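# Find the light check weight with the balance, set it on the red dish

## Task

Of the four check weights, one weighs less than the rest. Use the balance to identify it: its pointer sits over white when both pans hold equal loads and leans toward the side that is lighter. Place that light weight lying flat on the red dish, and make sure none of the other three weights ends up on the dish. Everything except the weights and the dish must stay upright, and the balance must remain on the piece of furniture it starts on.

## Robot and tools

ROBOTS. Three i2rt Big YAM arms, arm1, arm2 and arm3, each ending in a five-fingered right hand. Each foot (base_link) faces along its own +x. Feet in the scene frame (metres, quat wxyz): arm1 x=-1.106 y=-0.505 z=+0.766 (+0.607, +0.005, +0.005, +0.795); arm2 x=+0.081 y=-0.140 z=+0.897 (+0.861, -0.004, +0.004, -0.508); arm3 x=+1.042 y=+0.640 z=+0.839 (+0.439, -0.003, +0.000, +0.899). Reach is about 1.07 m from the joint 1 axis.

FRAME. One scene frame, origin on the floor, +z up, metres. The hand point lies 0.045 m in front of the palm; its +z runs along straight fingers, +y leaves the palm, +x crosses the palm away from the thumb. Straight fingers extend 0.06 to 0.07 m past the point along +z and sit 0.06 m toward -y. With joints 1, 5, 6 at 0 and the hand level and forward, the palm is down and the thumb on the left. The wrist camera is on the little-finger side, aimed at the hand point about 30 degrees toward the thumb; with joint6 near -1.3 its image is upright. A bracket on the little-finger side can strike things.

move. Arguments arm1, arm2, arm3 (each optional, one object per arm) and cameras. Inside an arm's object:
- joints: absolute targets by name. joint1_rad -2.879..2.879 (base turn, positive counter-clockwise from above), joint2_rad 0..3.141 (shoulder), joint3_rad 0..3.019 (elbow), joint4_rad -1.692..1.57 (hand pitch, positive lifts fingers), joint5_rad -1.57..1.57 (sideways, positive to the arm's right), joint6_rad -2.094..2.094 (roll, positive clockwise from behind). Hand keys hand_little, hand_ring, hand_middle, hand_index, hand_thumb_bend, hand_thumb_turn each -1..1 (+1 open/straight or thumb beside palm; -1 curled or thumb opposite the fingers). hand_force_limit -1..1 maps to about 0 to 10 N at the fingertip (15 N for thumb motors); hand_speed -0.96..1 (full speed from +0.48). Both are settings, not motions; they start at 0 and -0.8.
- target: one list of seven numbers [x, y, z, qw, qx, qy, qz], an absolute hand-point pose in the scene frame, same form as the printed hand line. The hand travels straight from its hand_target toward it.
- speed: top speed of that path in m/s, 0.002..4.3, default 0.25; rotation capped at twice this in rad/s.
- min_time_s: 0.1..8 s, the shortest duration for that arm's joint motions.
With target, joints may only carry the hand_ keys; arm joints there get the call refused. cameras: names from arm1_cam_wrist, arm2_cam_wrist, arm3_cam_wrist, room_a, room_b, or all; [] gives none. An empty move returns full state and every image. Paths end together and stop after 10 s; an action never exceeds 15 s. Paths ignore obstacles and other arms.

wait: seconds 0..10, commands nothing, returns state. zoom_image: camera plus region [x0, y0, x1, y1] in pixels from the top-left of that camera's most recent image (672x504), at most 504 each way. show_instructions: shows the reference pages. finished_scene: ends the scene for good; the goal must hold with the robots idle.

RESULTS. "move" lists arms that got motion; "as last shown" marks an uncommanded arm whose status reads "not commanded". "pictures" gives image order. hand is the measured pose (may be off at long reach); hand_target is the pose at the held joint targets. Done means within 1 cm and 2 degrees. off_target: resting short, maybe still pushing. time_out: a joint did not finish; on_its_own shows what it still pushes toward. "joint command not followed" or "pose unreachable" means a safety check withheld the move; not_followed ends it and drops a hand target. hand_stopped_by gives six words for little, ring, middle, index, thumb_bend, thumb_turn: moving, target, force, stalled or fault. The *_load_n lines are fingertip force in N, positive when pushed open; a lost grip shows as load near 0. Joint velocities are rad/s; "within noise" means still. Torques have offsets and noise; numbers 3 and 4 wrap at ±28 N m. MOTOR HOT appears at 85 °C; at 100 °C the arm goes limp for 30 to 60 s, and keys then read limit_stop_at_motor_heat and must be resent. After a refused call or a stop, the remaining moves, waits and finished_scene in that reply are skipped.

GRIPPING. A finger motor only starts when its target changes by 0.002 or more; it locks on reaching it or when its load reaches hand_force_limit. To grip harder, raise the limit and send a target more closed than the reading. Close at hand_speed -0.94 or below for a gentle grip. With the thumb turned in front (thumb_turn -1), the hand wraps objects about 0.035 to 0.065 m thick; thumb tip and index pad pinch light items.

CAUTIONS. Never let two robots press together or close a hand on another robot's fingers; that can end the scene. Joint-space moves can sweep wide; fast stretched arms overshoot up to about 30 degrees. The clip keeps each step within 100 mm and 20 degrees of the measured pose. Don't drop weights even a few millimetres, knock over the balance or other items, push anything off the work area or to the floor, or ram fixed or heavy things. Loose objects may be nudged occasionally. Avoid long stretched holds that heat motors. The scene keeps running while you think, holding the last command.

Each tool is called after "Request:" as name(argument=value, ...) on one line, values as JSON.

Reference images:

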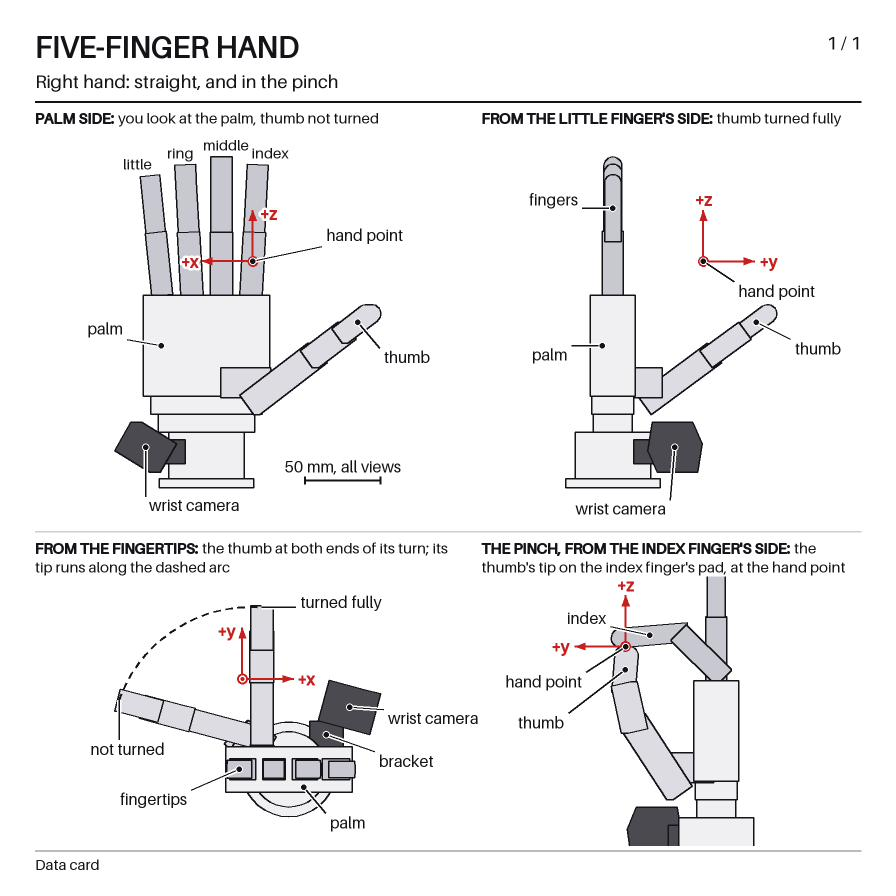

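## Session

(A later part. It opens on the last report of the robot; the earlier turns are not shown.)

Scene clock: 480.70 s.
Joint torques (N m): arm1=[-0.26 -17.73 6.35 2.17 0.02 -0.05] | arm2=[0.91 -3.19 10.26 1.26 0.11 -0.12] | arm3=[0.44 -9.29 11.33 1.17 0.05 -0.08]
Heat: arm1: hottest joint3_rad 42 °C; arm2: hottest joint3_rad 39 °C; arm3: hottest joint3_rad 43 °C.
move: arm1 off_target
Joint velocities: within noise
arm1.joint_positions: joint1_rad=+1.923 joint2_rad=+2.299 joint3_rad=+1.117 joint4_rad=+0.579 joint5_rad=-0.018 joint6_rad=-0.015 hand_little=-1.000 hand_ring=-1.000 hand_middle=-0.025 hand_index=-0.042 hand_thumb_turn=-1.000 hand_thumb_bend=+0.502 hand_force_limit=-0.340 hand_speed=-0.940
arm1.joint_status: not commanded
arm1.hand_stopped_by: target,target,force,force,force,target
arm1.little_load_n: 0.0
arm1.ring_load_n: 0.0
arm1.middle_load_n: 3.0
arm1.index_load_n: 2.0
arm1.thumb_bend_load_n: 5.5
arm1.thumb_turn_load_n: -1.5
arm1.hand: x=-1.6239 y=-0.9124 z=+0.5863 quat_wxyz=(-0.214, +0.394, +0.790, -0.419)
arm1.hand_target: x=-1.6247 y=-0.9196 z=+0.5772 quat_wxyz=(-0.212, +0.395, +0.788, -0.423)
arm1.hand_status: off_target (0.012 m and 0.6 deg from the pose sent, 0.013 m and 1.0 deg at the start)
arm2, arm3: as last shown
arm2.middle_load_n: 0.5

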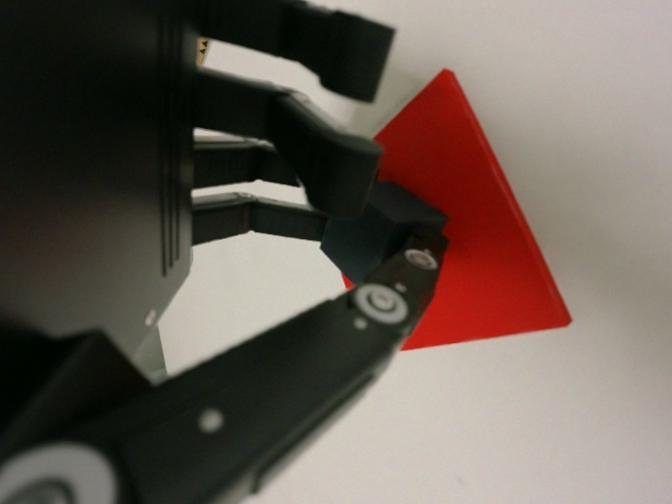

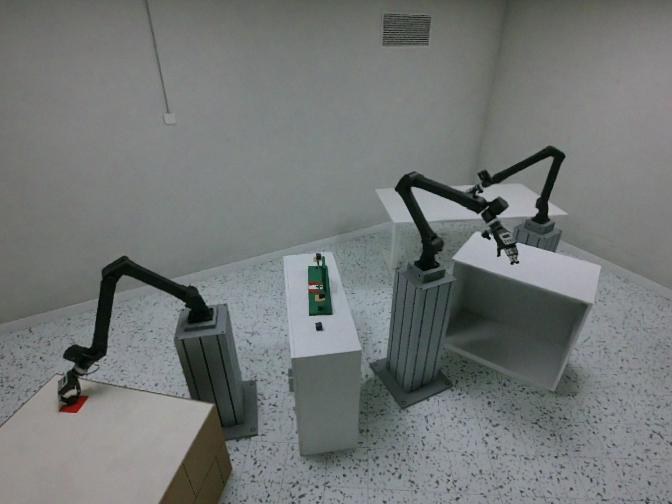

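Request:
move(arm1={"joints": {"hand_speed": -0.93, "hand_index": 0.14, "hand_middle": 0.14, "hand_thumb_bend": 0.63}}, cameras=["arm1_cam_wrist", "room_b"])

Request:
zoom_image(camera="room_b", region=[30, 350, 130, 430])

Scene clock: 482.87 s.
Joint torques (N m): arm1=[-0.26 -18.14 6.31 2.17 0.02 -0.05] | arm2=[0.91 -3.31 10.3 1.16 0.12 -0.11] | arm3=[0.5 -9.29 11.33 1.17 0.05 -0.08]
Heat: arm1: hottest joint3_rad 41 °C; arm2: hottest joint3_rad 39 °C; arm3: hottest joint3_rad 43 °C.
move: arm1 done
Joint velocities: within noise
arm1.joint_positions: joint1_rad=+1.923 joint2_rad=+2.304 joint3_rad=+1.117 joint4_rad=+0.579 joint5_rad=-0.018 joint6_rad=-0.015 hand_little=-1.000 hand_ring=-1.000 hand_middle=+0.140 hand_index=+0.140 hand_thumb_turn=-1.000 hand_thumb_bend=+0.630 hand_force_limit=-0.340 hand_speed=-0.930
arm1.joint_status: all done
arm1.hand_stopped_by: target,target,target,target,target,target
arm1.little_load_n: 0.5
arm1.ring_load_n: 0.0
arm1.middle_load_n: 0.0
arm1.index_load_n: 0.0
arm1.thumb_bend_load_n: 0.0
arm1.thumb_turn_load_n: 0.0
arm1.hand: x=-1.6227 y=-0.9115 z=+0.5831 quat_wxyz=(-0.213, +0.394, +0.791, -0.417)
arm1.hand_target: x=-1.6247 y=-0.9197 z=+0.5772 quat_wxyz=(-0.212, +0.395, +0.788, -0.423)
arm1.hand_status: not commanded
arm2.joint_positions: joint1_rad=+0.390 joint2_rad=+0.879 joint3_rad=+0.816 joint4_rad=-0.485 joint5_rad=+0.284 joint6_rad=+0.184 hand_little=+1.000 hand_ring=+1.000 hand_middle=+0.350 hand_index=+0.350 hand_thumb_turn=-1.000 hand_thumb_bend=+0.779 hand_force_limit=-0.350 hand_speed=-0.880
arm2.joint_status: not commanded
arm2.hand_stopped_by: target,target,target,target,target,target
arm2.little_load_n: 0.0
arm2.ring_load_n: 0.0
arm2.middle_load_n: 0.0
arm2.index_load_n: 0.0
arm2.thumb_bend_load_n: 0.0
arm2.thumb_turn_load_n: 0.0
arm2.hand: x=+0.4002 y=-0.4127 z=+1.1486 quat_wxyz=(-0.138, +0.238, -0.834, +0.479)
arm2.hand_target: x=+0.4014 y=-0.4086 z=+1.1431 quat_wxyz=(-0.134, +0.248, -0.836, +0.471)
arm2.hand_status: not commanded
arm3: as last shown
arm3.thumb_turn_load_n: 0.5

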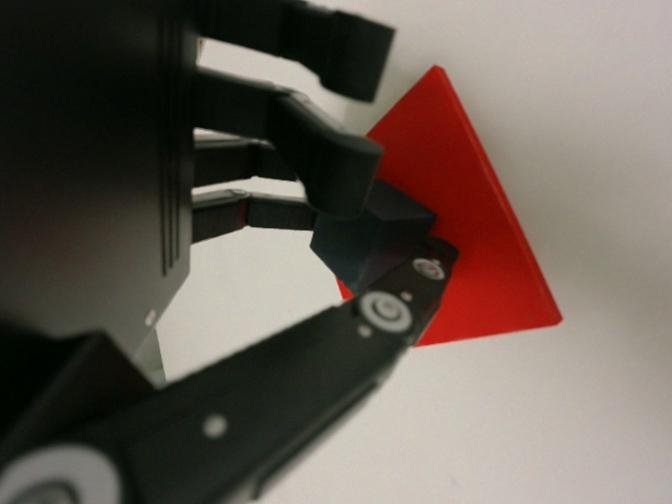

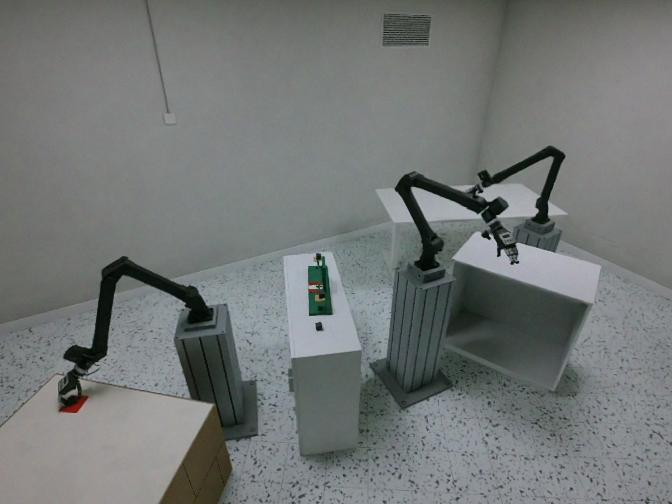

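Scaled by 5.040.

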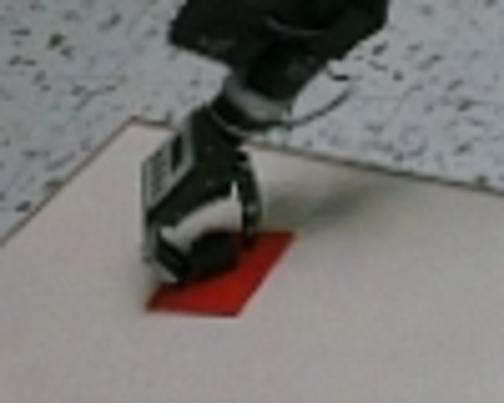

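Request:
move(arm1={"joints": {"hand_speed": -0.88, "hand_index": 0.35, "hand_middle": 0.35, "hand_thumb_bend": 0.78}})

Request:
move(arm1={"target": [-1.625, -0.920, 0.615, 0.2124, -0.3955, -0.7898, 0.4243], "speed": 0.06}, cameras=["arm1_cam_wrist"])

Scene clock: 484.53 s.
Joint torques (N m): arm1=[-0.26 -18.14 6.31 2.15 0.02 -0.05] | arm2=[0.5 -3.25 10.24 1.13 0.11 -0.14] | arm3=[0.44 -9.29 11.33 1.18 0.05 -0.08]
Heat: arm1: hottest joint3_rad 41 °C; arm2: hottest joint3_rad 39 °C; arm3: hottest joint3_rad 43 °C.
move: arm1 done
Joint velocities: within noise
arm1.joint_positions: joint1_rad=+1.923 joint2_rad=+2.304 joint3_rad=+1.117 joint4_rad=+0.579 joint5_rad=-0.018 joint6_rad=-0.015 hand_little=-1.000 hand_ring=-1.000 hand_middle=+0.350 hand_index=+0.350 hand_thumb_turn=-1.000 hand_thumb_bend=+0.780 hand_force_limit=-0.340 hand_speed=-0.880
arm1.joint_status: all done
arm1.hand_stopped_by: target,target,target,target,target,target
arm1.little_load_n: 0.0
arm1.ring_load_n: 0.5
arm1.middle_load_n: 0.0
arm1.index_load_n: 0.0
arm1.thumb_bend_load_n: 0.0
arm1.thumb_turn_load_n: 0.0
arm1.hand: x=-1.6227 y=-0.9115 z=+0.5831 quat_wxyz=(-0.213, +0.394, +0.791, -0.417)
arm1.hand_target: x=-1.6247 y=-0.9197 z=+0.5772 quat_wxyz=(-0.212, +0.395, +0.788, -0.423)
arm1.hand_status: not commanded
arm2, arm3: as last shown
arm3.thumb_turn_load_n: 0.0
pictures: none

Scene clock: 485.87 s.
Joint torques (N m): arm1=[-0.32 -19.9 4.83 1.22 0.01 -0.06] | arm2=[0.97 -3.14 10.22 1.22 0.13 -0.14] | arm3=[0.44 -9.41 11.32 1.17 0.05 -0.09]
Heat: arm1: hottest joint3_rad 41 °C; arm2: hottest joint3_rad 39 °C; arm3: hottest joint3_rad 43 °C.
move: arm1 off_target
Joint velocities: within noise
arm1.joint_positions: joint1_rad=+1.923 joint2_rad=+2.232 joint3_rad=+1.117 joint4_rad=+0.540 joint5_rad=-0.018 joint6_rad=-0.015 hand_little=-1.000 hand_ring=-1.000 hand_middle=+0.350 hand_index=+0.350 hand_thumb_turn=-1.000 hand_thumb_bend=+0.780 hand_force_limit=-0.340 hand_speed=-0.880
arm1.joint_status: not commanded
arm1.hand_stopped_by: target,target,target,target,target,target
arm1.little_load_n: 0.0
arm1.ring_load_n: 0.0
arm1.middle_load_n: 0.0
arm1.index_load_n: 0.0
arm1.thumb_bend_load_n: 0.0
arm1.thumb_turn_load_n: 0.0
arm1.hand: x=-1.6333 y=-0.9193 z=+0.6216 quat_wxyz=(-0.220, +0.391, +0.784, -0.430)
arm1.hand_target: x=-1.6249 y=-0.9198 z=+0.6149 quat_wxyz=(-0.212, +0.395, +0.788, -0.423)
arm1.hand_status: off_target (0.011 m and 1.3 deg from the pose sent, 0.033 m and 0.8 deg at the start)
arm2: as last shown
arm3.joint_positions: joint1_rad=+0.601 joint2_rad=+1.504 joint3_rad=+0.846 joint4_rad=+0.047 joint5_rad=-0.002 joint6_rad=-0.002 hand_little=+1.000 hand_ring=+1.000 hand_middle=+0.350 hand_index=+0.350 hand_thumb_turn=-1.000 hand_thumb_bend=+0.780 hand_force_limit=-0.340 hand_speed=-0.800
arm3.joint_status: not commanded
arm3.hand_stopped_by: target,target,target,target,target,target
arm3.little_load_n: 0.0
arm3.ring_load_n: 0.0
arm3.middle_load_n: 0.0
arm3.index_load_n: 0.0
arm3.thumb_bend_load_n: 0.0
arm3.thumb_turn_load_n: 0.0
arm3.hand: x=+0.5062 y=+0.7780 z=+0.9115 quat_wxyz=(-0.370, +0.716, +0.526, -0.272)
arm3.hand_target: x=+0.4930 y=+0.7831 z=+0.9285 quat_wxyz=(-0.382, +0.710, +0.523, -0.278)
arm3.hand_status: not commanded

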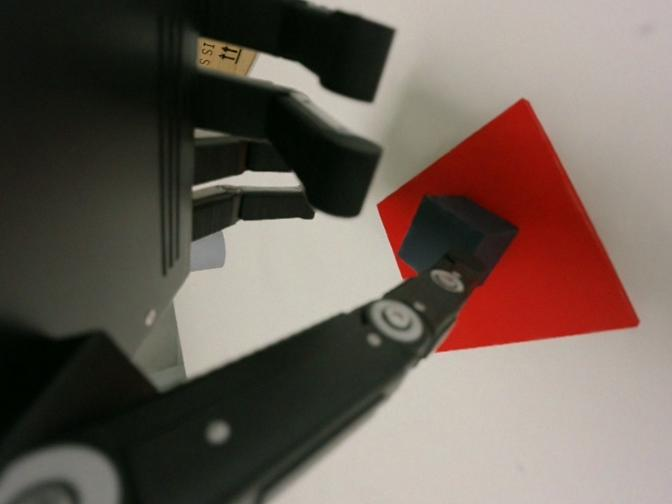

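Request:
move(arm1={"target": [-1.610, -0.905, 0.72, 0.2124, -0.3955, -0.7898, 0.4243], "speed": 0.15}, cameras=["arm1_cam_wrist", "room_b"])

Request:
zoom_image(camera="arm1_cam_wrist", region=[330, 50, 650, 330])

Request:
zoom_image(camera="room_b", region=[30, 350, 130, 430])

Scene clock: 487.77 s.
Joint torques (N m): arm1=[-1.03 -17.61 6.01 1.24 -0.12 -0.09] | arm2=[0.85 -3.02 10.28 1.17 0.11 -0.14] | arm3=[0.44 -9.29 11.32 1.2 0.05 -0.08]
Heat: arm1: hottest joint3_rad 41 °C; arm2: hottest joint3_rad 39 °C; arm3: hottest joint3_rad 43 °C.
move: arm1 off_target
Joint velocities: within noise
arm1.joint_positions: joint1_rad=+1.923 joint2_rad=+1.953 joint3_rad=+1.029 joint4_rad=+0.353 joint5_rad=-0.021 joint6_rad=-0.015 hand_little=-1.000 hand_ring=-1.000 hand_middle=+0.350 hand_index=+0.350 hand_thumb_turn=-1.000 hand_thumb_bend=+0.780 hand_force_limit=-0.340 hand_speed=-0.880
arm1.joint_status: not commanded
arm1.hand_stopped_by: target,target,target,target,target,target
arm1.little_load_n: 0.5
arm1.ring_load_n: 0.0
arm1.middle_load_n: 0.0
arm1.index_load_n: 0.0
arm1.thumb_bend_load_n: 0.0
arm1.thumb_turn_load_n: 0.0
arm1.hand: x=-1.6162 y=-0.9086 z=+0.7298 quat_wxyz=(-0.220, +0.390, +0.783, -0.432)
arm1.hand_target: x=-1.6100 y=-0.9049 z=+0.7200 quat_wxyz=(-0.212, +0.395, +0.788, -0.423)
arm1.hand_status: off_target (0.012 m and 1.5 deg from the pose sent, 0.102 m and 1.3 deg at the start)
arm2, arm3: as last shown
arm2.middle_load_n: -0.5
arm3.thumb_bend_load_n: 0.5

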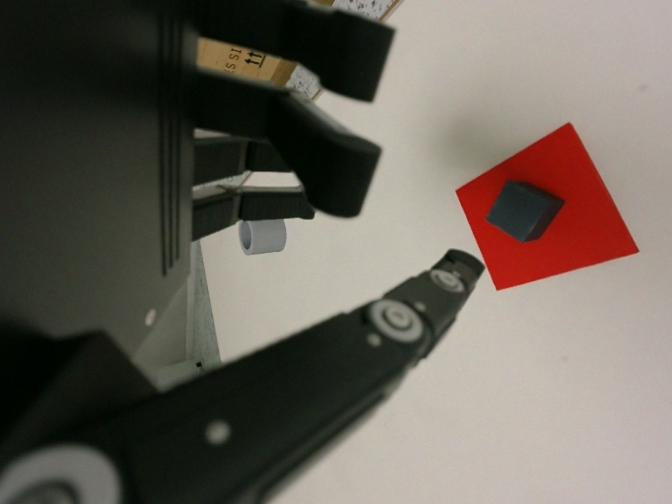

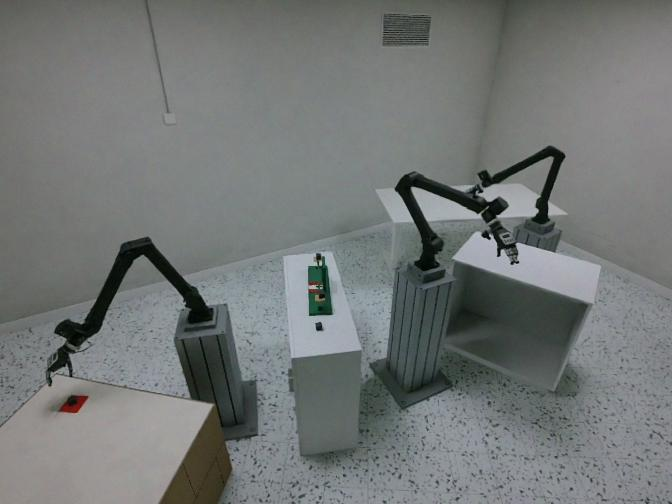

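Scaled by 1.575.

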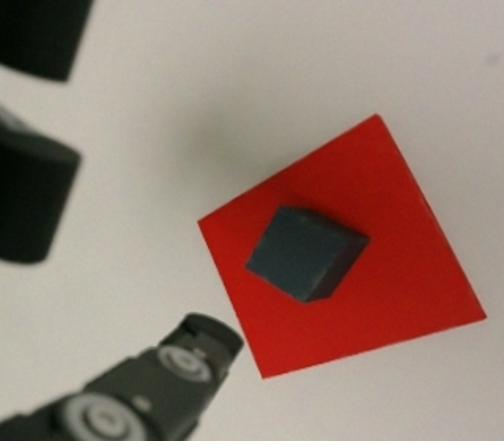

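Scaled by 5.040.

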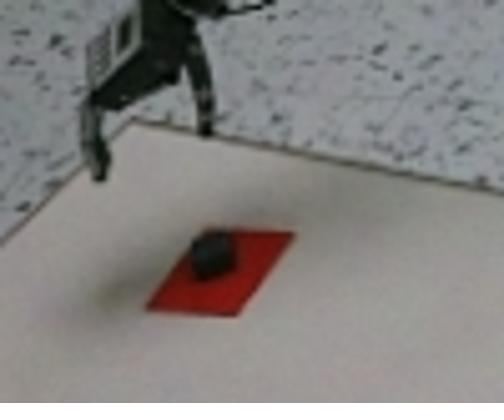

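Request:
move(arm1={"target": [-1.45, -0.78, 1.02, 0.2124, -0.3955, -0.7898, 0.4243], "speed": 0.25}, cameras=["arm1_cam_wrist", "room_a", "room_b"])

Request:
zoom_image(camera="room_a", region=[520, 290, 640, 380])

Request:
zoom_image(camera="room_a", region=[320, 220, 440, 310])

Scene clock: 490.50 s.
Joint torques (N m): arm1=[-1.85 -5.48 12.88 1.17 -0.14 -0.26] | arm2=[0.79 -3.31 10.25 1.22 0.13 -0.11] | arm3=[0.44 -9.29 11.33 1.18 0.06 -0.09]
Heat: arm1: hottest joint3_rad 41 °C; arm2: hottest joint3_rad 39 °C; arm3: hottest joint3_rad 43 °C.
move: arm1 off_target
Joint velocities: within noise
arm1.joint_positions: joint1_rad=+1.899 joint2_rad=+0.991 joint3_rad=+0.863 joint4_rad=-0.488 joint5_rad=-0.050 joint6_rad=-0.016 hand_little=-1.000 hand_ring=-1.000 hand_middle=+0.350 hand_index=+0.350 hand_thumb_turn=-1.000 hand_thumb_bend=+0.780 hand_force_limit=-0.340 hand_speed=-0.880
arm1.joint_status: not commanded
arm1.hand_stopped_by: target,target,target,target,target,target
arm1.little_load_n: 0.5
arm1.ring_load_n: 0.0
arm1.middle_load_n: 0.0
arm1.index_load_n: 0.0
arm1.thumb_bend_load_n: 0.0
arm1.thumb_turn_load_n: 0.0
arm1.hand: x=-1.4400 y=-0.7791 z=+1.0032 quat_wxyz=(-0.204, +0.398, +0.791, -0.418)
arm1.hand_target: x=-1.4495 y=-0.7798 z=+1.0198 quat_wxyz=(-0.212, +0.394, +0.788, -0.423)
arm1.hand_status: off_target (0.020 m and 1.2 deg from the pose sent, 0.358 m and 1.6 deg at the start)
arm2, arm3: as last shown
arm2.middle_load_n: 0.0
arm2.thumb_turn_load_n: 0.5
arm3.thumb_bend_load_n: 0.0

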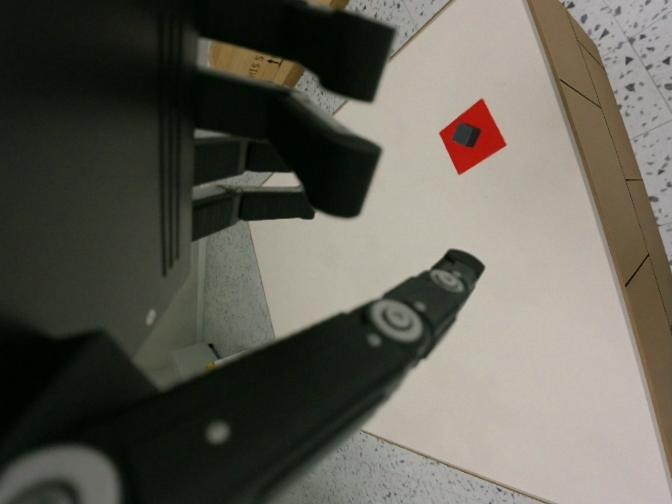

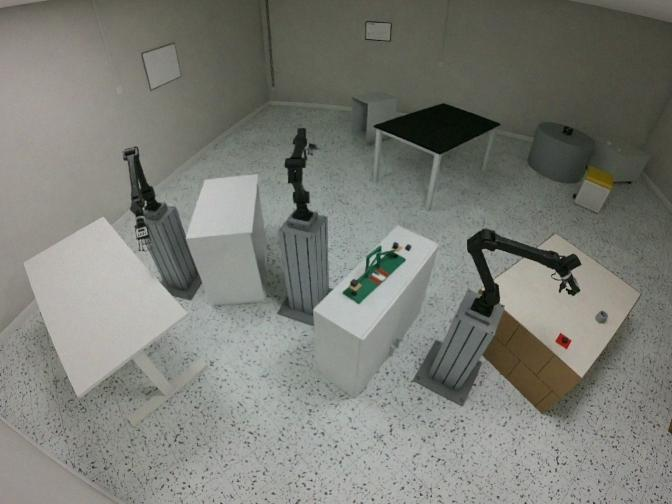

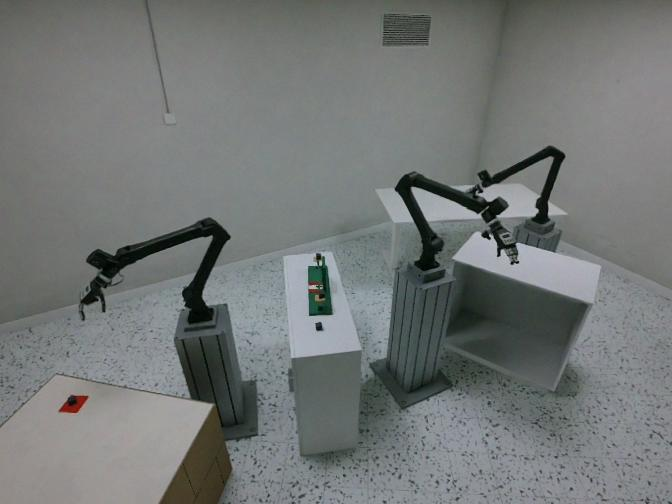

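Scaled by 4.200.

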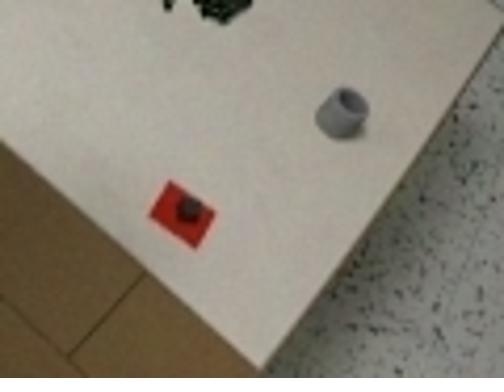

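Scaled by 4.200.

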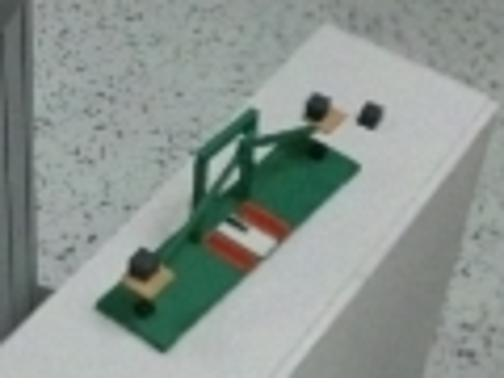

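Request:
finished_scene()

The scene is finished: the task was done.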